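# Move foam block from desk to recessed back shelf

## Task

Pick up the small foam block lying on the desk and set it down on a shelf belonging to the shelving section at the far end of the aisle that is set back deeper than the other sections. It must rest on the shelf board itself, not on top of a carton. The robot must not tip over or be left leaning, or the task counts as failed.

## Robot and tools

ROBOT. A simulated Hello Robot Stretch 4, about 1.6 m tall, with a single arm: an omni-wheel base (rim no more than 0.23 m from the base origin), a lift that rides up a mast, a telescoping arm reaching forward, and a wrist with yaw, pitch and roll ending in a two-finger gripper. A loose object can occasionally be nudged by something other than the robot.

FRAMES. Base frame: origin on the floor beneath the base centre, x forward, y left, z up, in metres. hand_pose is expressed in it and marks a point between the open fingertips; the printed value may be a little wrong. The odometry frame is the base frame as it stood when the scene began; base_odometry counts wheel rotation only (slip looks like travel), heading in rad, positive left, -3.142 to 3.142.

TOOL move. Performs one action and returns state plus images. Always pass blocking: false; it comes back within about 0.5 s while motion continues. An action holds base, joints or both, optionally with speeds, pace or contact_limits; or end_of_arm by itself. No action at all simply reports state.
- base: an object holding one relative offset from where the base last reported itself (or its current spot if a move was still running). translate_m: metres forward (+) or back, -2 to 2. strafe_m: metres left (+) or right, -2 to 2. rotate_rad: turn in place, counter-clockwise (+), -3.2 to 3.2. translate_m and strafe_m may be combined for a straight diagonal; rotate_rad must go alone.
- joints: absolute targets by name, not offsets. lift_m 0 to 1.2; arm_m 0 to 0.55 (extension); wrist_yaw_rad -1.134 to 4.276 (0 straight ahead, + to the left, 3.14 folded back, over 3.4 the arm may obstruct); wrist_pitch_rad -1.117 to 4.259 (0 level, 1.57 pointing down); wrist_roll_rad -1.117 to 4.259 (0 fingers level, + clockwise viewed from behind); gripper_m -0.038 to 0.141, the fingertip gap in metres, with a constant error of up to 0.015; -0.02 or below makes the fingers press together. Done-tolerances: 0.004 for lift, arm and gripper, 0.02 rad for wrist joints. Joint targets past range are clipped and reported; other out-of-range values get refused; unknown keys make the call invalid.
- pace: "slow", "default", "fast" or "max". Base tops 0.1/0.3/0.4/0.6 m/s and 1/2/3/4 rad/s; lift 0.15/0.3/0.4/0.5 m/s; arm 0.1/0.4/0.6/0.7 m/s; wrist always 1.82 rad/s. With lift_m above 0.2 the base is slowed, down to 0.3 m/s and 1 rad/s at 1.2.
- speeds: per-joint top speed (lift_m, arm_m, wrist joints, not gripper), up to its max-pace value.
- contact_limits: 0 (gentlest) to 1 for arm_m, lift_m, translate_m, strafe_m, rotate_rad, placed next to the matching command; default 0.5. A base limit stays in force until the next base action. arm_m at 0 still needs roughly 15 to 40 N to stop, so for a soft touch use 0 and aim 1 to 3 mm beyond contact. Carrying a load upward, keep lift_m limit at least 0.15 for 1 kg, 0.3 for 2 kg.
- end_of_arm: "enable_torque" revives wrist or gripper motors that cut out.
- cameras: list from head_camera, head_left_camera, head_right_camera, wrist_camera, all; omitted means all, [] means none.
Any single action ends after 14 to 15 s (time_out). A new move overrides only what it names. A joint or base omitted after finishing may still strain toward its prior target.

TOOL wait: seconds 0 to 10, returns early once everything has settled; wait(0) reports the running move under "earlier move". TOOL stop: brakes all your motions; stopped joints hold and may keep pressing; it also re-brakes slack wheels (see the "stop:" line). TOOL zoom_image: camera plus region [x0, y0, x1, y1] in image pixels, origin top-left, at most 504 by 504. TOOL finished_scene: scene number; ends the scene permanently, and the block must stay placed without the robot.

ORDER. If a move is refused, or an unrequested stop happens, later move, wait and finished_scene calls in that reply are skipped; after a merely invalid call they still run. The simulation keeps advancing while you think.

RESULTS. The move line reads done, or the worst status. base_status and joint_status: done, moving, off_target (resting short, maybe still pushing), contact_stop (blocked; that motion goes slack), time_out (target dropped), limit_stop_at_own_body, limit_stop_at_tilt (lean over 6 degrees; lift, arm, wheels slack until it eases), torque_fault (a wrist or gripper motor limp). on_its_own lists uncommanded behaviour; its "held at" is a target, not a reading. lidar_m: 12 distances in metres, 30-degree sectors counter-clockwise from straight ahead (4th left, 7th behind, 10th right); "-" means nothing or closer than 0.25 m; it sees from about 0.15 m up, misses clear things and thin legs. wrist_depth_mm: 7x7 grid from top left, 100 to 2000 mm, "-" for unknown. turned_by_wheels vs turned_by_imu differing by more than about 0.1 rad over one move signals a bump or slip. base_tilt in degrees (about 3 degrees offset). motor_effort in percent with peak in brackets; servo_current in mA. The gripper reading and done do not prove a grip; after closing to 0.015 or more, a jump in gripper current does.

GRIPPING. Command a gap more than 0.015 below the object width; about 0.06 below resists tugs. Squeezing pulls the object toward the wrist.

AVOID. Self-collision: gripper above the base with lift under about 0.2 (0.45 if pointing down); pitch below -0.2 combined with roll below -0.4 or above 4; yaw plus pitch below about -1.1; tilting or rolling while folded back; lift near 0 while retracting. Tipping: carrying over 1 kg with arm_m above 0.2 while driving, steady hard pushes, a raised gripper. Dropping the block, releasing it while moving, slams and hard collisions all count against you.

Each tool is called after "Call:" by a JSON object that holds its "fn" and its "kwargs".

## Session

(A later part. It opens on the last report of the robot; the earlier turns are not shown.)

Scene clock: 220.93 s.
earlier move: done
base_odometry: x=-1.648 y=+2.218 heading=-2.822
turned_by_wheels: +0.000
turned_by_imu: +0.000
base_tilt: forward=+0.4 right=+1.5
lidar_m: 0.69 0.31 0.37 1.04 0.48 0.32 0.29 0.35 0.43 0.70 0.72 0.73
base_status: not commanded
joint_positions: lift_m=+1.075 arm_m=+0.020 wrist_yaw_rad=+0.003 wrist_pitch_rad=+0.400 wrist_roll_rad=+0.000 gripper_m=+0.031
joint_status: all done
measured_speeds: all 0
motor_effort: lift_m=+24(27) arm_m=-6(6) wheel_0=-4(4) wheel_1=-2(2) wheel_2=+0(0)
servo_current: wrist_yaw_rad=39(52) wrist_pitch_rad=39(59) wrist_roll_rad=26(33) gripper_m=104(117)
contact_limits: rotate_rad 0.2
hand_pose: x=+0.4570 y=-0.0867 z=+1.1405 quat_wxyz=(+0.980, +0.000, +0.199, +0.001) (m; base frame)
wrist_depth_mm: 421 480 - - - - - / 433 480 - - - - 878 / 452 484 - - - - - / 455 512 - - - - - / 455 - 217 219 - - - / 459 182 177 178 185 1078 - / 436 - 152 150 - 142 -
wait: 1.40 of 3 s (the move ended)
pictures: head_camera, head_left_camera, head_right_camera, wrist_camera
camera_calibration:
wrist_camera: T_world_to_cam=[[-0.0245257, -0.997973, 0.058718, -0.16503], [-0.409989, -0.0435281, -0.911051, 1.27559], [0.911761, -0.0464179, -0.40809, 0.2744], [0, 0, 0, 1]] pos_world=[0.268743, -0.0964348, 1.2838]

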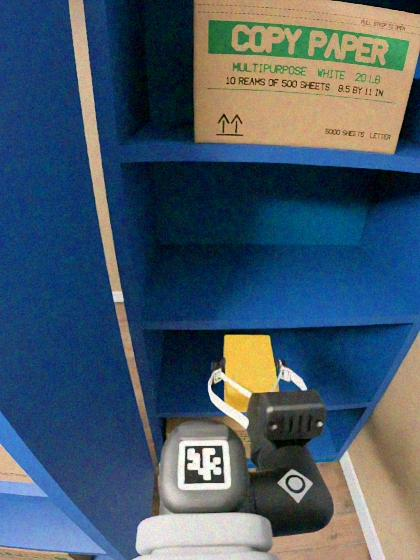

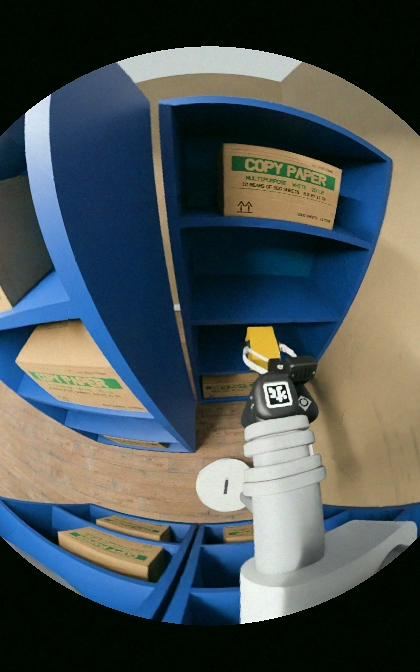

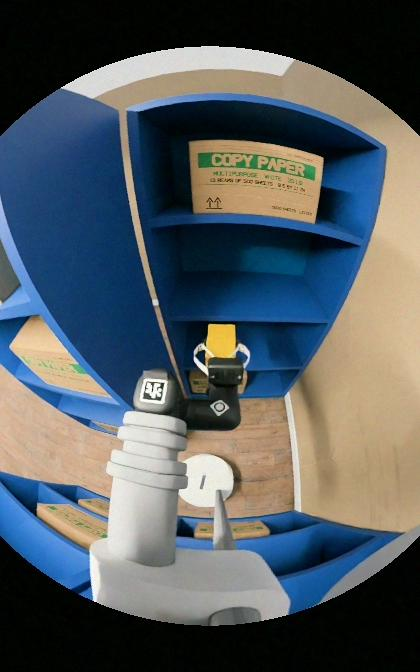

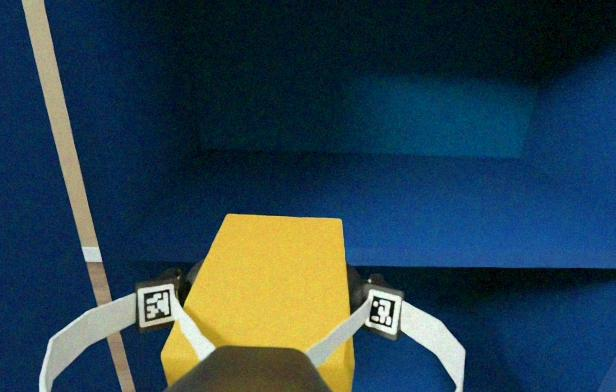

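Call:
{"fn": "move", "kwargs": {"blocking": false, "joints": {"arm_m": 0.44}, "contact_limits": {"arm_m": 0.2}, "cameras": []}}

Call:
{"fn": "wait", "kwargs": {"seconds": 4}}

Call:
{"fn": "zoom_image", "kwargs": {"camera": "head_camera", "region": [120, 160, 400, 440]}}

Scene clock: 229.60 s.
move: moving
base_odometry: x=-1.648 y=+2.218 heading=-2.822
turned_by_wheels: +0.000
turned_by_imu: -0.001
base_tilt: forward=+0.3 right=+1.3
lidar_m: 0.69 0.33 0.38 1.03 0.45 0.35 0.31 0.34 0.44 0.70 0.72 0.74
base_status: not commanded
joint_positions: lift_m=+1.075 arm_m=+0.072 wrist_yaw_rad=+0.003 wrist_pitch_rad=+0.400 wrist_roll_rad=+0.000 gripper_m=+0.031
joint_status: arm_m moving
measured_speeds: translate_m=+0.000 strafe_m=+0.000 rotate_rad=+0.000 lift_m=+0.000 arm_m=+0.198 wrist_yaw_rad=+0.000 wrist_pitch_rad=+0.000 wrist_roll_rad=+0.000
motor_effort: lift_m=+24(24) arm_m=+7(8) wheel_0=-4(4) wheel_1=-2(2) wheel_2=+0(0)
servo_current: wrist_yaw_rad=39(46) wrist_pitch_rad=46(52) wrist_roll_rad=26(39) gripper_m=117(117)
contact_limits: arm_m 0.2; rotate_rad 0.2
hand_pose: x=+0.5090 y=-0.0867 z=+1.1405 quat_wxyz=(+0.980, +0.000, +0.199, +0.001) (m; base frame)
wrist_depth_mm: 384 496 798 788 - - - / 410 496 - - - - 854 / 427 500 - - - - - / 442 504 - - - - - / 469 508 216 220 - - - / 466 182 177 178 185 1060 - / 424 - 152 150 - 142 -
pictures: none
No camera images: "cameras" was empty.

Scene clock: 231.43 s.
earlier move: done
base_odometry: x=-1.648 y=+2.218 heading=-2.822
turned_by_wheels: +0.000
turned_by_imu: +0.000
base_tilt: forward=+0.4 right=+1.4
lidar_m: 0.68 0.34 0.36 1.05 0.48 0.34 0.32 0.36 0.46 0.68 0.73 0.73
base_status: not commanded
joint_positions: lift_m=+1.075 arm_m=+0.440 wrist_yaw_rad=+0.003 wrist_pitch_rad=+0.400 wrist_roll_rad=+0.000 gripper_m=+0.031
joint_status: all done
measured_speeds: all 0
motor_effort: lift_m=+24(24) arm_m=+7(9) wheel_0=-4(4) wheel_1=-2(2) wheel_2=+0(0)
servo_current: wrist_yaw_rad=39(46) wrist_pitch_rad=26(52) wrist_roll_rad=26(39) gripper_m=111(117)
contact_limits: arm_m 0.2; rotate_rad 0.2
hand_pose: x=+0.8765 y=-0.0867 z=+1.1405 quat_wxyz=(+0.980, +0.000, +0.199, +0.001) (m; base frame)
wrist_depth_mm: 377 452 455 455 452 452 455 / 379 480 484 484 484 480 484 / 384 504 508 512 517 512 517 / 389 535 549 544 549 549 549 / 387 462 217 219 - - - / 373 186 176 178 186 427 430 / 336 330 152 150 351 342 366
wait: 1.83 of 4 s (the move ended)
pictures: head_camera, head_left_camera, head_right_camera, wrist_camera
camera_calibration:
wrist_camera: T_world_to_cam=[[-0.0245257, -0.997973, 0.058718, -0.154739], [-0.409989, -0.0435281, -0.911051, 1.44762], [0.911761, -0.0464179, -0.40809, -0.108174], [0, 0, 0, 1]] pos_world=[0.688343, -0.0964348, 1.2838]

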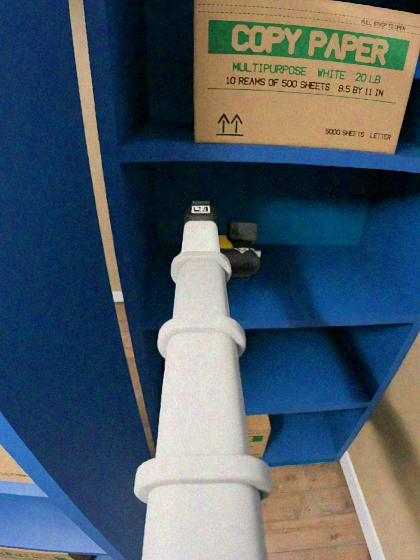

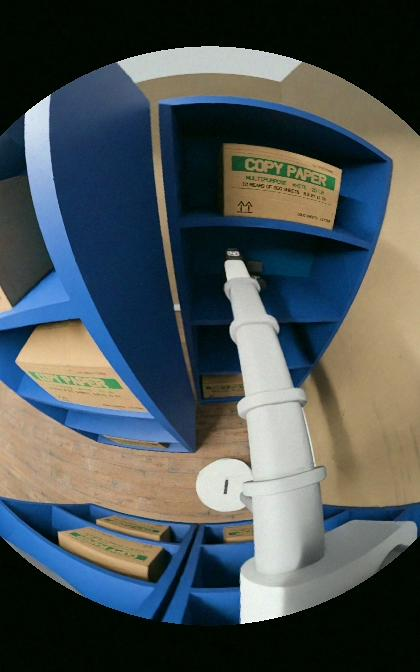

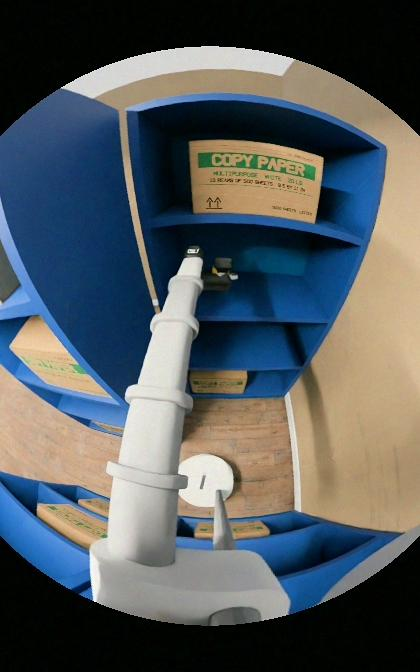

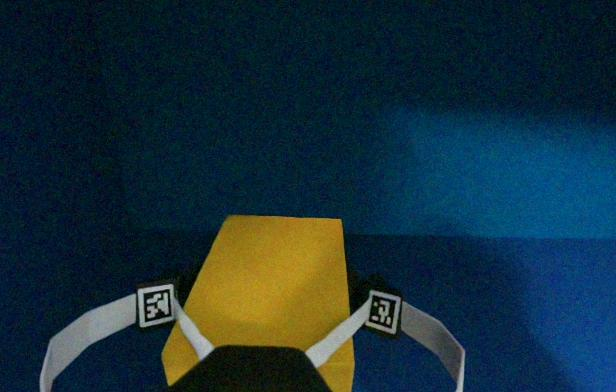

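Scaled by 1.800 from the camera's 420x560 image, which has a finer 1200x1600 frame.

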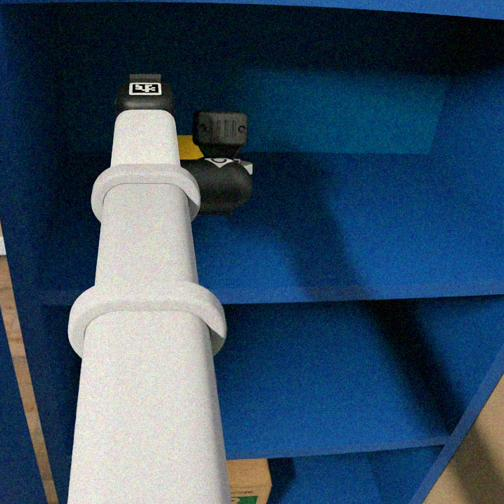

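Call:
{"fn": "move", "kwargs": {"blocking": false, "joints": {"lift_m": 0.985}, "pace": "slow", "contact_limits": {"lift_m": 0.1}, "cameras": []}}

Call:
{"fn": "wait", "kwargs": {"seconds": 3, "cameras": ["wrist_camera"]}}

Call:
{"fn": "move", "kwargs": {"blocking": false, "joints": {"lift_m": 0.965}, "speeds": {"lift_m": 0.03}, "contact_limits": {"lift_m": 0.05}, "cameras": []}}

Call:
{"fn": "wait", "kwargs": {"seconds": 3, "cameras": ["wrist_camera"]}}

Scene clock: 240.50 s.
move: moving
base_odometry: x=-1.648 y=+2.218 heading=-2.822
turned_by_wheels: +0.000
turned_by_imu: -0.001
base_tilt: forward=+0.5 right=+1.4
lidar_m: 0.69 0.33 0.38 1.02 0.46 0.34 0.31 0.36 0.42 0.68 0.72 0.74
base_status: not commanded
joint_positions: lift_m=+1.049 arm_m=+0.440 wrist_yaw_rad=+0.003 wrist_pitch_rad=+0.400 wrist_roll_rad=+0.000 gripper_m=+0.031
joint_status: lift_m moving
measured_speeds: translate_m=+0.000 strafe_m=+0.000 rotate_rad=+0.000 lift_m=-0.099 arm_m=+0.000 wrist_yaw_rad=+0.000 wrist_pitch_rad=+0.000 wrist_roll_rad=+0.000
motor_effort: lift_m=+13(23) arm_m=+6(6) wheel_0=-4(4) wheel_1=-2(2) wheel_2=+0(0)
servo_current: wrist_yaw_rad=39(39) wrist_pitch_rad=39(46) wrist_roll_rad=26(33) gripper_m=111(117)
contact_limits: arm_m 0.2; lift_m 0.1; rotate_rad 0.2
hand_pose: x=+0.8765 y=-0.0867 z=+1.1152 quat_wxyz=(+0.980, +0.000, +0.199, +0.001) (m; base frame)
wrist_depth_mm: 375 452 455 455 452 455 459 / 379 480 484 484 484 480 484 / 384 508 517 512 517 517 517 / 387 530 539 539 549 549 554 / 389 449 218 220 - - - / 359 186 177 178 186 394 397 / 307 303 152 150 322 314 338
pictures: none
No camera images: "cameras" was empty.

Scene clock: 241.63 s.
earlier move: done
base_odometry: x=-1.648 y=+2.218 heading=-2.822
turned_by_wheels: +0.000
turned_by_imu: +0.000
base_tilt: forward=+0.3 right=+1.3
lidar_m: 0.71 0.31 0.39 1.06 0.48 0.34 0.30 0.35 0.45 0.68 0.71 0.74
base_status: not commanded
joint_positions: lift_m=+0.985 arm_m=+0.440 wrist_yaw_rad=+0.003 wrist_pitch_rad=+0.400 wrist_roll_rad=+0.000 gripper_m=+0.031
joint_status: all done
measured_speeds: all 0
motor_effort: lift_m=+14(23) arm_m=+6(7) wheel_0=-4(4) wheel_1=-2(2) wheel_2=+0(0)
servo_current: wrist_yaw_rad=33(46) wrist_pitch_rad=39(59) wrist_roll_rad=26(33) gripper_m=111(117)
contact_limits: arm_m 0.2; lift_m 0.1; rotate_rad 0.2
hand_pose: x=+0.8765 y=-0.0867 z=+1.0513 quat_wxyz=(+0.980, +0.000, +0.199, +0.001) (m; base frame)
wrist_depth_mm: 375 452 452 452 455 455 459 / 377 480 480 480 480 484 484 / 384 504 517 508 512 517 512 / 389 442 449 455 462 535 535 / 345 351 229 220 368 373 375 / 279 186 176 178 188 296 296 / 232 229 152 150 243 236 253
wait: 1.13 of 3 s (the move ended)
pictures: wrist_camera
camera_calibration:
wrist_camera: T_world_to_cam=[[-0.0245257, -0.997973, 0.058718, -0.149508], [-0.409989, -0.0435281, -0.911051, 1.36645], [0.911761, -0.0464179, -0.40809, -0.144535], [0, 0, 0, 1]] pos_world=[0.688343, -0.0964348, 1.1947]

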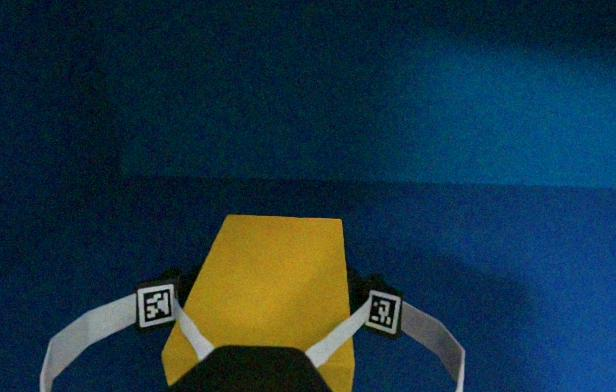

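Scene clock: 242.13 s.
move: moving
base_odometry: x=-1.648 y=+2.218 heading=-2.822
turned_by_wheels: +0.000
turned_by_imu: +0.000
base_tilt: forward=+0.4 right=+1.4
lidar_m: 0.70 0.32 0.38 1.06 0.47 0.34 0.31 0.33 0.45 0.69 0.71 0.73
base_status: not commanded
joint_positions: lift_m=+0.972 arm_m=+0.440 wrist_yaw_rad=+0.003 wrist_pitch_rad=+0.400 wrist_roll_rad=+0.000 gripper_m=+0.031
joint_status: lift_m moving
measured_speeds: translate_m=+0.000 strafe_m=+0.000 rotate_rad=+0.000 lift_m=-0.030 arm_m=+0.000 wrist_yaw_rad=+0.000 wrist_pitch_rad=+0.000 wrist_roll_rad=+0.000
motor_effort: lift_m=+12(15) arm_m=+6(7) wheel_0=-4(4) wheel_1=-2(2) wheel_2=+0(0)
servo_current: wrist_yaw_rad=39(46) wrist_pitch_rad=39(46) wrist_roll_rad=26(33) gripper_m=111(117)
contact_limits: arm_m 0.2; lift_m 0.05; rotate_rad 0.2
hand_pose: x=+0.8765 y=-0.0867 z=+1.0375 quat_wxyz=(+0.980, +0.000, +0.199, +0.001) (m; base frame)
wrist_depth_mm: 377 449 455 455 455 455 459 / 379 480 480 480 484 484 484 / 384 508 512 512 512 517 517 / 384 415 418 427 439 439 445 / 327 330 229 220 345 349 351 / 263 186 176 178 187 276 278 / 216 219 152 150 227 220 237
pictures: none
No camera images: "cameras" was empty.

Scene clock: 242.70 s.
earlier move: done
base_odometry: x=-1.648 y=+2.218 heading=-2.822
turned_by_wheels: +0.000
turned_by_imu: +0.000
base_tilt: forward=+0.3 right=+1.4
lidar_m: 0.69 0.33 0.38 1.05 0.47 0.34 0.33 0.35 0.44 0.68 0.73 0.72
base_status: not commanded
joint_positions: lift_m=+0.966 arm_m=+0.440 wrist_yaw_rad=+0.003 wrist_pitch_rad=+0.400 wrist_roll_rad=+0.000 gripper_m=+0.031
joint_status: all done
measured_speeds: all 0
motor_effort: lift_m=+12(15) arm_m=+6(7) wheel_0=-4(4) wheel_1=-2(2) wheel_2=+0(0)
servo_current: wrist_yaw_rad=26(46) wrist_pitch_rad=33(52) wrist_roll_rad=26(33) gripper_m=104(117)
contact_limits: arm_m 0.2; lift_m 0.05; rotate_rad 0.2
hand_pose: x=+0.8765 y=-0.0867 z=+1.0315 quat_wxyz=(+0.980, +0.000, +0.199, +0.001) (m; base frame)
wrist_depth_mm: 375 449 452 455 455 455 462 / 382 480 480 484 484 480 484 / 387 504 512 517 517 512 517 / 379 410 418 427 436 439 445 / 324 327 229 220 340 343 347 / 257 182 176 177 187 272 272 / 212 215 151 149 224 216 233
wait: 0.57 of 3 s (the move ended)
pictures: wrist_camera
camera_calibration:
wrist_camera: T_world_to_cam=[[-0.0245257, -0.997973, 0.058718, -0.148339], [-0.409989, -0.0435281, -0.911051, 1.34832], [0.911761, -0.0464179, -0.40809, -0.152656], [0, 0, 0, 1]] pos_world=[0.688343, -0.0964348, 1.1748]

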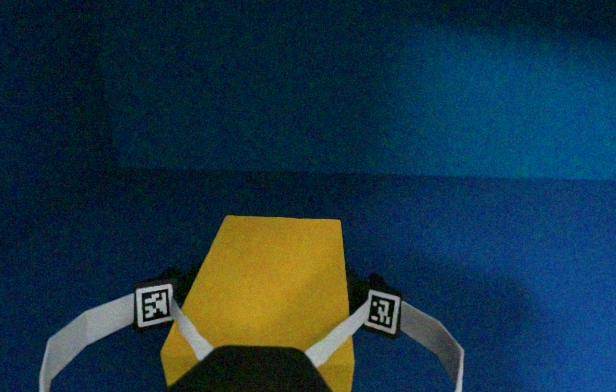

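Call:
{"fn": "move", "kwargs": {"blocking": false, "joints": {"lift_m": 0.957}, "speeds": {"lift_m": 0.03}, "contact_limits": {"lift_m": 0.0}, "cameras": []}}

Call:
{"fn": "wait", "kwargs": {"seconds": 2, "cameras": ["wrist_camera"]}}

Call:
{"fn": "move", "kwargs": {"blocking": false, "joints": {"lift_m": 0.949}, "speeds": {"lift_m": 0.03}, "contact_limits": {"lift_m": 0.0}, "cameras": []}}

Call:
{"fn": "wait", "kwargs": {"seconds": 2, "cameras": ["wrist_camera"]}}

Scene clock: 252.90 s.
move: moving
base_odometry: x=-1.648 y=+2.218 heading=-2.822
turned_by_wheels: +0.000
turned_by_imu: -0.001
base_tilt: forward=+0.4 right=+1.3
lidar_m: 0.69 0.34 0.39 1.04 0.46 0.34 0.31 0.36 0.44 0.69 0.72 0.71
base_status: not commanded
joint_positions: lift_m=+0.958 arm_m=+0.440 wrist_yaw_rad=+0.003 wrist_pitch_rad=+0.398 wrist_roll_rad=+0.000 gripper_m=+0.031
joint_status: lift_m moving
measured_speeds: all 0
motor_effort: lift_m=+8(13) arm_m=+6(6) wheel_0=-3(4) wheel_1=-2(2) wheel_2=+0(0)
servo_current: wrist_yaw_rad=33(46) wrist_pitch_rad=39(46) wrist_roll_rad=33(33) gripper_m=104(111)
contact_limits: arm_m 0.2; lift_m 0; rotate_rad 0.2
hand_pose: x=+0.8767 y=-0.0867 z=+1.0242 quat_wxyz=(+0.980, +0.000, +0.198, +0.001) (m; base frame)
wrist_depth_mm: 382 452 452 459 459 459 462 / 384 477 484 484 480 484 484 / 387 504 512 512 512 512 517 / 387 421 427 459 442 442 455 / 325 330 229 220 345 347 351 / 257 182 174 174 186 272 273 / 211 208 152 149 221 215 232
pictures: none
No camera images: "cameras" was empty.

Scene clock: 253.07 s.
earlier move: done
base_odometry: x=-1.648 y=+2.218 heading=-2.822
turned_by_wheels: +0.000
turned_by_imu: +0.000
base_tilt: forward=+0.4 right=+1.3
lidar_m: 0.70 0.32 0.37 1.04 0.46 0.34 0.31 0.35 0.43 0.67 0.72 0.72
base_status: not commanded
joint_positions: lift_m=+0.958 arm_m=+0.440 wrist_yaw_rad=+0.003 wrist_pitch_rad=+0.398 wrist_roll_rad=+0.000 gripper_m=+0.031
joint_status: all done
measured_speeds: all 0
motor_effort: lift_m=+9(13) arm_m=+6(6) wheel_0=-3(4) wheel_1=-2(2) wheel_2=+0(0)
servo_current: wrist_yaw_rad=46(46) wrist_pitch_rad=33(46) wrist_roll_rad=26(33) gripper_m=104(111)
contact_limits: arm_m 0.2; lift_m 0; rotate_rad 0.2
hand_pose: x=+0.8767 y=-0.0867 z=+1.0242 quat_wxyz=(+0.980, +0.000, +0.198, +0.001) (m; base frame)
wrist_depth_mm: 384 452 452 455 459 459 466 / 387 477 484 484 484 484 488 / 389 500 508 512 512 512 517 / 387 418 427 459 439 449 452 / 327 330 229 220 345 347 351 / 257 182 174 175 187 271 272 / 211 208 152 149 221 215 231
wait: 0.17 of 2 s (the move ended)
pictures: wrist_camera
camera_calibration:
wrist_camera: T_world_to_cam=[[-0.0246225, -0.997973, 0.0586758, -0.147779], [-0.40848, -0.0435268, -0.911729, 1.3411], [0.912435, -0.0464169, -0.40658, -0.157895], [0, 0, 0, 1]] pos_world=[0.688244, -0.0964348, 1.1672]

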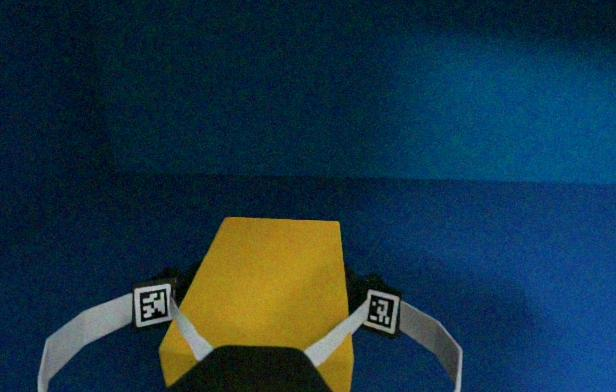

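Scene clock: 253.57 s.
move: contact_stop
base_odometry: x=-1.648 y=+2.218 heading=-2.821
turned_by_wheels: +0.000
turned_by_imu: +0.000
base_tilt: forward=+0.4 right=+1.5
lidar_m: 0.69 0.31 0.37 1.06 0.47 0.34 0.33 0.34 0.47 0.69 0.73 0.75
base_status: not commanded
joint_positions: lift_m=+0.958 arm_m=+0.440 wrist_yaw_rad=+0.003 wrist_pitch_rad=+0.395 wrist_roll_rad=+0.000 gripper_m=+0.031
joint_status: lift_m contact_stop
measured_speeds: all 0
on_its_own: lift_m is slack since a contact_stop (your +0.949 is given up)
motor_effort: lift_m=+17(18) arm_m=+6(6) wheel_0=-1(3) wheel_1=-1(2) wheel_2=+0(0)
servo_current: wrist_yaw_rad=33(46) wrist_pitch_rad=46(59) wrist_roll_rad=33(33) gripper_m=91(104)
contact_limits: arm_m 0.2; lift_m 0; rotate_rad 0.2
hand_pose: x=+0.8771 y=-0.0867 z=+1.0254 quat_wxyz=(+0.981, +0.000, +0.196, +0.001) (m; base frame)
wrist_depth_mm: 382 455 455 455 459 459 466 / 387 480 480 484 484 484 484 / 389 500 508 512 517 517 517 / 387 424 455 436 445 445 455 / 327 332 229 220 347 349 353 / 258 181 174 175 188 273 273 / 211 209 152 149 223 216 232
pictures: none
No camera images: "cameras" was empty.

not run: a stop that you did not command came earlier in this reply.

Call:
{"fn": "move", "kwargs": {"blocking": false, "joints": {"lift_m": 0.962, "gripper_m": 0.1}, "cameras": []}}

Call:
{"fn": "wait", "kwargs": {"seconds": 3, "cameras": ["wrist_camera"]}}

Call:
{"fn": "move", "kwargs": {"blocking": false, "joints": {"gripper_m": 0.14}, "cameras": []}}

Call:
{"fn": "wait", "kwargs": {"seconds": 3, "cameras": ["wrist_camera", "head_camera"]}}

Scene clock: 261.30 s.
earlier move: contact_stop
move: moving
base_odometry: x=-1.648 y=+2.218 heading=-2.821
turned_by_wheels: +0.000
turned_by_imu: -0.001
base_tilt: forward=+0.5 right=+1.5
lidar_m: 0.69 0.32 0.36 1.04 0.48 0.35 0.33 0.37 0.46 0.69 0.71 0.74
base_status: not commanded
joint_positions: lift_m=+0.962 arm_m=+0.440 wrist_yaw_rad=+0.003 wrist_pitch_rad=+0.395 wrist_roll_rad=+0.000 gripper_m=+0.051
joint_status: lift_m earlier contact_stop (moved +0.000 of -0.009); lift_m done; gripper_m moving
measured_speeds: all 0
motor_effort: lift_m=+21(22) arm_m=+6(6) wheel_0=-1(1) wheel_1=-1(1) wheel_2=+0(0)
servo_current: wrist_yaw_rad=33(46) wrist_pitch_rad=39(59) wrist_roll_rad=33(39) gripper_m=52(91)
contact_limits: arm_m 0.2; rotate_rad 0.2
hand_pose: x=+0.8771 y=-0.0867 z=+1.0290 quat_wxyz=(+0.981, +0.000, +0.196, +0.001) (m; base frame)
wrist_depth_mm: 384 452 452 455 459 462 469 / 389 473 480 484 484 488 488 / 373 504 512 512 512 517 517 / 389 421 455 439 442 452 455 / 327 334 234 224 347 349 353 / 259 190 177 179 187 274 276 / 214 211 154 153 223 224 233
pictures: none
No camera images: "cameras" was empty.

Scene clock: 262.33 s.
earlier move: done
base_odometry: x=-1.648 y=+2.218 heading=-2.821
turned_by_wheels: +0.000
turned_by_imu: +0.000
base_tilt: forward=+0.2 right=+1.4
lidar_m: 0.70 0.33 0.38 1.06 0.48 0.35 0.33 0.34 0.43 0.68 0.74 0.73
base_status: not commanded
joint_positions: lift_m=+0.962 arm_m=+0.440 wrist_yaw_rad=+0.003 wrist_pitch_rad=+0.395 wrist_roll_rad=+0.000 gripper_m=+0.100
joint_status: all done
measured_speeds: all 0
motor_effort: lift_m=+20(22) arm_m=+6(6) wheel_0=-1(1) wheel_1=-1(1) wheel_2=+0(0)
servo_current: wrist_yaw_rad=26(46) wrist_pitch_rad=46(59) wrist_roll_rad=33(39) gripper_m=46(111)
contact_limits: arm_m 0.2; rotate_rad 0.2
hand_pose: x=+0.8771 y=-0.0867 z=+1.0291 quat_wxyz=(+0.981, +0.000, +0.196, +0.001) (m; base frame)
wrist_depth_mm: 392 452 455 459 459 462 469 / 375 477 480 484 484 488 492 / 394 504 508 512 517 517 525 / 399 436 442 449 455 462 544 / 336 342 245 234 357 362 364 / 265 248 182 184 217 281 282 / 220 215 163 162 221 238 238
wait: 1.03 of 3 s (the move ended)
pictures: wrist_camera
camera_calibration:
wrist_camera: T_world_to_cam=[[-0.025032, -0.997968, 0.0585857, -0.147645], [-0.405623, -0.0434238, -0.913008, 1.34452], [0.913698, -0.0466181, -0.403712, -0.160307], [0, 0, 0, 1]] pos_world=[0.688145, -0.0964344, 1.17149]

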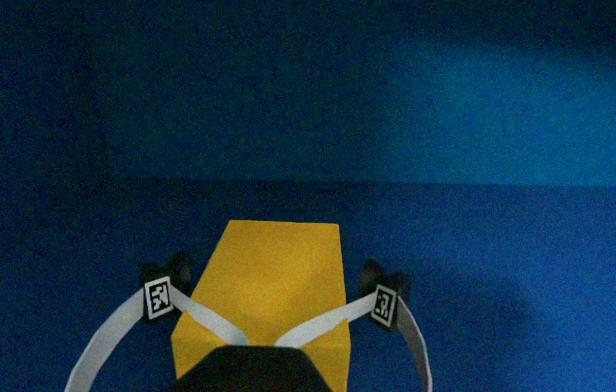

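Scene clock: 262.83 s.
move: moving
base_odometry: x=-1.648 y=+2.218 heading=-2.821
turned_by_wheels: +0.000
turned_by_imu: +0.000
base_tilt: forward=+0.3 right=+1.3
lidar_m: 0.69 0.34 0.38 1.05 0.49 0.32 0.32 0.36 0.46 0.68 0.72 0.72
base_status: not commanded
joint_positions: lift_m=+0.962 arm_m=+0.440 wrist_yaw_rad=+0.003 wrist_pitch_rad=+0.395 wrist_roll_rad=+0.000 gripper_m=+0.116
joint_status: gripper_m moving
measured_speeds: translate_m=+0.000 strafe_m=+0.000 rotate_rad=+0.000 lift_m=+0.000 arm_m=+0.000 wrist_yaw_rad=-0.001 wrist_pitch_rad=+0.000 wrist_roll_rad=+0.000
motor_effort: lift_m=+20(20) arm_m=+6(6) wheel_0=-1(1) wheel_1=-1(1) wheel_2=+0(0)
servo_current: wrist_yaw_rad=26(46) wrist_pitch_rad=46(65) wrist_roll_rad=33(33) gripper_m=91(104)
contact_limits: arm_m 0.2; rotate_rad 0.2
hand_pose: x=+0.8770 y=-0.0867 z=+1.0291 quat_wxyz=(+0.981, +0.000, +0.196, +0.001) (m; base frame)
wrist_depth_mm: 389 449 452 462 459 459 469 / 377 473 477 484 484 492 488 / 397 500 508 512 517 521 517 / 399 439 442 449 459 466 539 / 336 342 245 235 357 362 366 / 264 196 182 185 202 281 282 / 219 215 162 162 220 238 238
pictures: none
No camera images: "cameras" was empty.

Scene clock: 263.73 s.
earlier move: done
base_odometry: x=-1.648 y=+2.218 heading=-2.821
turned_by_wheels: +0.000
turned_by_imu: +0.000
base_tilt: forward=+0.4 right=+1.2
lidar_m: 0.69 0.32 0.38 1.03 0.45 0.33 0.32 0.35 0.45 0.67 0.73 0.72
base_status: not commanded
joint_positions: lift_m=+0.962 arm_m=+0.440 wrist_yaw_rad=+0.002 wrist_pitch_rad=+0.395 wrist_roll_rad=+0.000 gripper_m=+0.140
joint_status: all done
measured_speeds: all 0
motor_effort: lift_m=+20(20) arm_m=+6(6) wheel_0=-1(1) wheel_1=-1(1) wheel_2=+0(0)
servo_current: wrist_yaw_rad=33(46) wrist_pitch_rad=46(65) wrist_roll_rad=26(39) gripper_m=46(104)
contact_limits: arm_m 0.2; rotate_rad 0.2
hand_pose: x=+0.8770 y=-0.0868 z=+1.0291 quat_wxyz=(+0.981, +0.000, +0.196, +0.001) (m; base frame)
wrist_depth_mm: 392 452 452 459 459 462 469 / 377 473 484 484 488 488 492 / 402 504 508 512 517 521 521 / 399 439 442 449 459 462 544 / 338 343 244 234 357 359 364 / 265 223 182 183 199 282 281 / 220 214 162 162 222 237 239
wait: 0.90 of 3 s (the move ended)
pictures: head_camera, wrist_camera
camera_calibration:
wrist_camera: T_world_to_cam=[[-0.0251635, -0.997968, 0.0585342, -0.147494], [-0.405626, -0.0433235, -0.913012, 1.34454], [0.913693, -0.0467176, -0.403712, -0.160314], [0, 0, 0, 1]] pos_world=[0.688145, -0.0964342, 1.17149]

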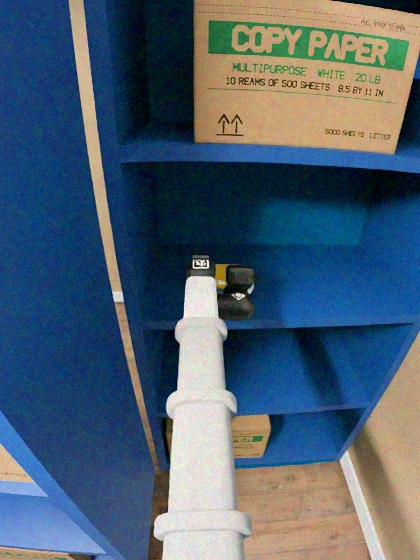

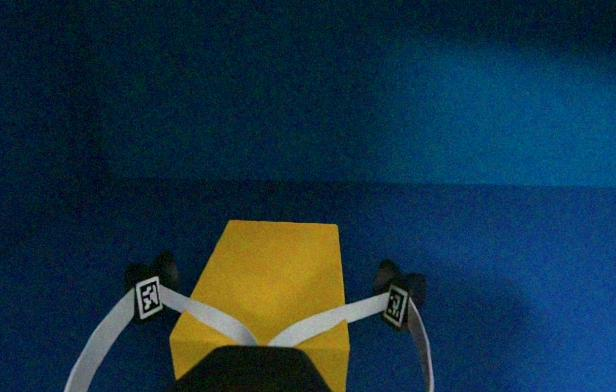

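Call:
{"fn": "move", "kwargs": {"blocking": false, "joints": {"lift_m": 1.06}, "pace": "slow", "cameras": []}}

Call:
{"fn": "wait", "kwargs": {"seconds": 3, "cameras": ["wrist_camera"]}}

Call:
{"fn": "move", "kwargs": {"blocking": false, "joints": {"arm_m": 0.05}, "cameras": []}}

Call:
{"fn": "wait", "kwargs": {"seconds": 4, "cameras": ["wrist_camera", "head_camera"]}}

Call:
{"fn": "zoom_image", "kwargs": {"camera": "head_camera", "region": [120, 160, 400, 440]}}

Scene clock: 270.43 s.
move: moving
base_odometry: x=-1.648 y=+2.218 heading=-2.821
turned_by_wheels: +0.000
turned_by_imu: -0.001
base_tilt: forward=+0.5 right=+1.4
lidar_m: 0.69 0.31 0.37 1.03 0.47 0.34 0.32 0.35 0.46 0.70 0.72 0.73
base_status: not commanded
joint_positions: lift_m=+0.988 arm_m=+0.440 wrist_yaw_rad=+0.002 wrist_pitch_rad=+0.400 wrist_roll_rad=+0.000 gripper_m=+0.140
joint_status: lift_m moving
measured_speeds: translate_m=+0.000 strafe_m=+0.000 rotate_rad=+0.000 lift_m=+0.099 arm_m=+0.000 wrist_yaw_rad=+0.000 wrist_pitch_rad=+0.000 wrist_roll_rad=+0.000
motor_effort: lift_m=+26(27) arm_m=+6(6) wheel_0=-1(1) wheel_1=-1(1) wheel_2=+0(0)
servo_current: wrist_yaw_rad=33(39) wrist_pitch_rad=33(52) wrist_roll_rad=33(33) gripper_m=39(52)
contact_limits: arm_m 0.2; rotate_rad 0.2
hand_pose: x=+0.8766 y=-0.0868 z=+1.0538 quat_wxyz=(+0.980, +0.000, +0.198, +0.001) (m; base frame)
wrist_depth_mm: 387 452 455 455 455 462 462 / 392 473 484 480 484 488 488 / 394 504 512 517 517 517 525 / 377 439 449 452 459 466 544 / 343 353 276 250 366 370 373 / 278 198 205 200 204 293 294 / 238 227 170 172 240 242 251
pictures: none
No camera images: "cameras" was empty.

Scene clock: 271.63 s.
earlier move: done
base_odometry: x=-1.648 y=+2.218 heading=-2.821
turned_by_wheels: +0.000
turned_by_imu: +0.000
base_tilt: forward=+0.4 right=+1.4
lidar_m: 0.69 0.32 0.34 1.01 0.48 0.36 0.32 0.35 0.44 0.69 0.72 0.73
base_status: not commanded
joint_positions: lift_m=+1.060 arm_m=+0.440 wrist_yaw_rad=+0.002 wrist_pitch_rad=+0.400 wrist_roll_rad=+0.000 gripper_m=+0.140
joint_status: all done
measured_speeds: all 0
motor_effort: lift_m=+24(27) arm_m=+6(6) wheel_0=-1(1) wheel_1=-1(1) wheel_2=+0(0)
servo_current: wrist_yaw_rad=33(46) wrist_pitch_rad=46(52) wrist_roll_rad=33(33) gripper_m=59(59)
contact_limits: arm_m 0.2; rotate_rad 0.2
hand_pose: x=+0.8766 y=-0.0868 z=+1.1256 quat_wxyz=(+0.980, +0.000, +0.198, +0.001) (m; base frame)
wrist_depth_mm: 387 452 455 455 455 462 466 / 394 480 480 484 484 488 488 / 394 508 512 521 517 521 521 / 377 539 544 549 554 559 554 / 399 462 - - - - - / 368 196 366 418 203 404 407 / 329 324 327 - 334 334 349
wait: 1.20 of 3 s (the move ended)
pictures: wrist_camera
camera_calibration:
wrist_camera: T_world_to_cam=[[-0.0250034, -0.997963, 0.0586847, -0.153494], [-0.409513, -0.043327, -0.911275, 1.43398], [0.911962, -0.0468171, -0.407595, -0.11497], [0, 0, 0, 1]] pos_world=[0.688243, -0.096434, 1.2689]

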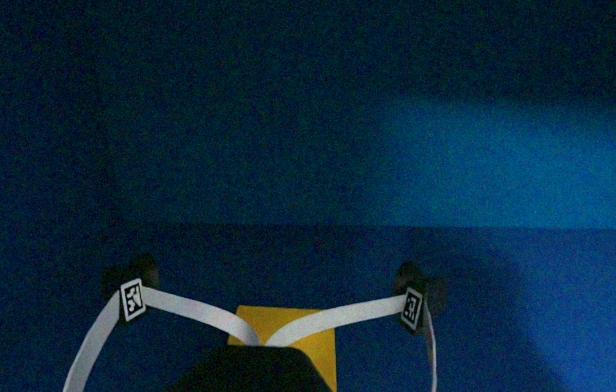

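Scene clock: 272.13 s.
move: moving
base_odometry: x=-1.648 y=+2.218 heading=-2.821
turned_by_wheels: +0.000
turned_by_imu: +0.000
base_tilt: forward=+0.2 right=+1.5
lidar_m: 0.68 0.32 0.38 1.04 0.48 0.35 0.31 0.35 0.44 0.69 0.72 0.75
base_status: not commanded
joint_positions: lift_m=+1.060 arm_m=+0.388 wrist_yaw_rad=+0.002 wrist_pitch_rad=+0.400 wrist_roll_rad=+0.000 gripper_m=+0.140
joint_status: arm_m moving
measured_speeds: translate_m=+0.000 strafe_m=+0.000 rotate_rad=+0.000 lift_m=+0.000 arm_m=-0.198 wrist_yaw_rad=+0.000 wrist_pitch_rad=+0.000 wrist_roll_rad=+0.000
motor_effort: lift_m=+24(24) arm_m=-6(9) wheel_0=-1(1) wheel_1=-1(1) wheel_2=+0(0)
servo_current: wrist_yaw_rad=39(46) wrist_pitch_rad=46(46) wrist_roll_rad=33(33) gripper_m=52(59)
contact_limits: rotate_rad 0.2
hand_pose: x=+0.8245 y=-0.0868 z=+1.1256 quat_wxyz=(+0.980, +0.000, +0.198, +0.001) (m; base frame)
wrist_depth_mm: 377 488 496 492 496 496 500 / 379 521 525 530 525 530 525 / 384 544 559 559 559 559 559 / 387 525 591 597 603 603 597 / 387 462 - - - - - / 368 196 336 322 204 404 407 / 329 324 327 - 334 336 347
pictures: none
No camera images: "cameras" was empty.

Scene clock: 273.90 s.
earlier move: done
base_odometry: x=-1.648 y=+2.218 heading=-2.821
turned_by_wheels: +0.000
turned_by_imu: +0.000
base_tilt: forward=+0.2 right=+1.4
lidar_m: 0.70 0.33 0.36 1.04 0.47 0.33 0.32 0.35 0.45 0.69 0.71 0.72
base_status: not commanded
joint_positions: lift_m=+1.060 arm_m=+0.050 wrist_yaw_rad=+0.002 wrist_pitch_rad=+0.400 wrist_roll_rad=+0.000 gripper_m=+0.140
joint_status: all done
measured_speeds: all 0
motor_effort: lift_m=+24(24) arm_m=-6(10) wheel_0=-1(1) wheel_1=-1(1) wheel_2=+0(0)
servo_current: wrist_yaw_rad=39(46) wrist_pitch_rad=26(52) wrist_roll_rad=33(33) gripper_m=52(59)
contact_limits: rotate_rad 0.2
hand_pose: x=+0.4870 y=-0.0868 z=+1.1256 quat_wxyz=(+0.980, +0.000, +0.198, +0.001) (m; base frame)
wrist_depth_mm: 399 492 - - - - - / 415 500 - - - - 866 / 442 504 - - - - - / 459 504 - 569 - - - / 466 508 - - - - - / 466 188 172 - 195 1025 - / 466 - - - - - -
wait: 1.77 of 4 s (the move ended)
pictures: head_camera, wrist_camera
camera_calibration:
wrist_camera: T_world_to_cam=[[-0.0249976, -0.997964, 0.0586851, -0.163235], [-0.409596, -0.0433254, -0.911238, 1.27445], [0.911924, -0.0468159, -0.407679, 0.240357], [0, 0, 0, 1]] pos_world=[0.298743, -0.096434, 1.2689]

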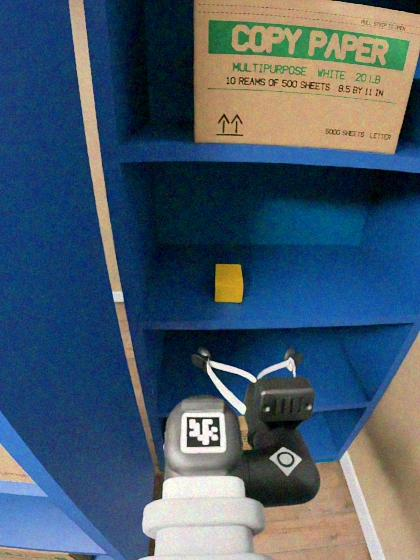

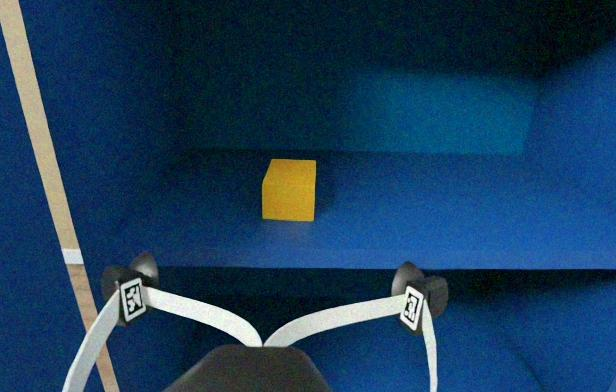

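Scaled by 1.800 from the camera's 420x560 image, which has a finer 1200x1600 frame.

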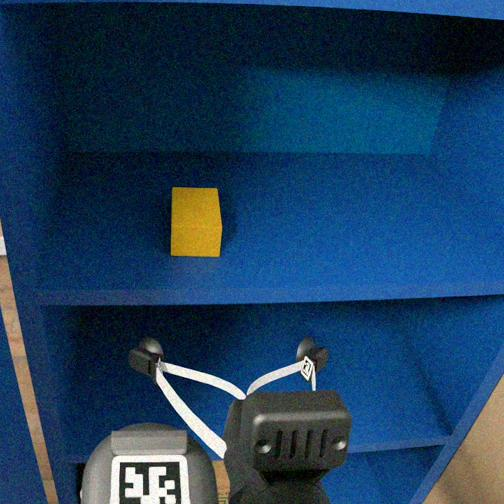

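Call:
{"fn": "finished_scene", "kwargs": {"scene": 1}}

The scene is finished: the task was done.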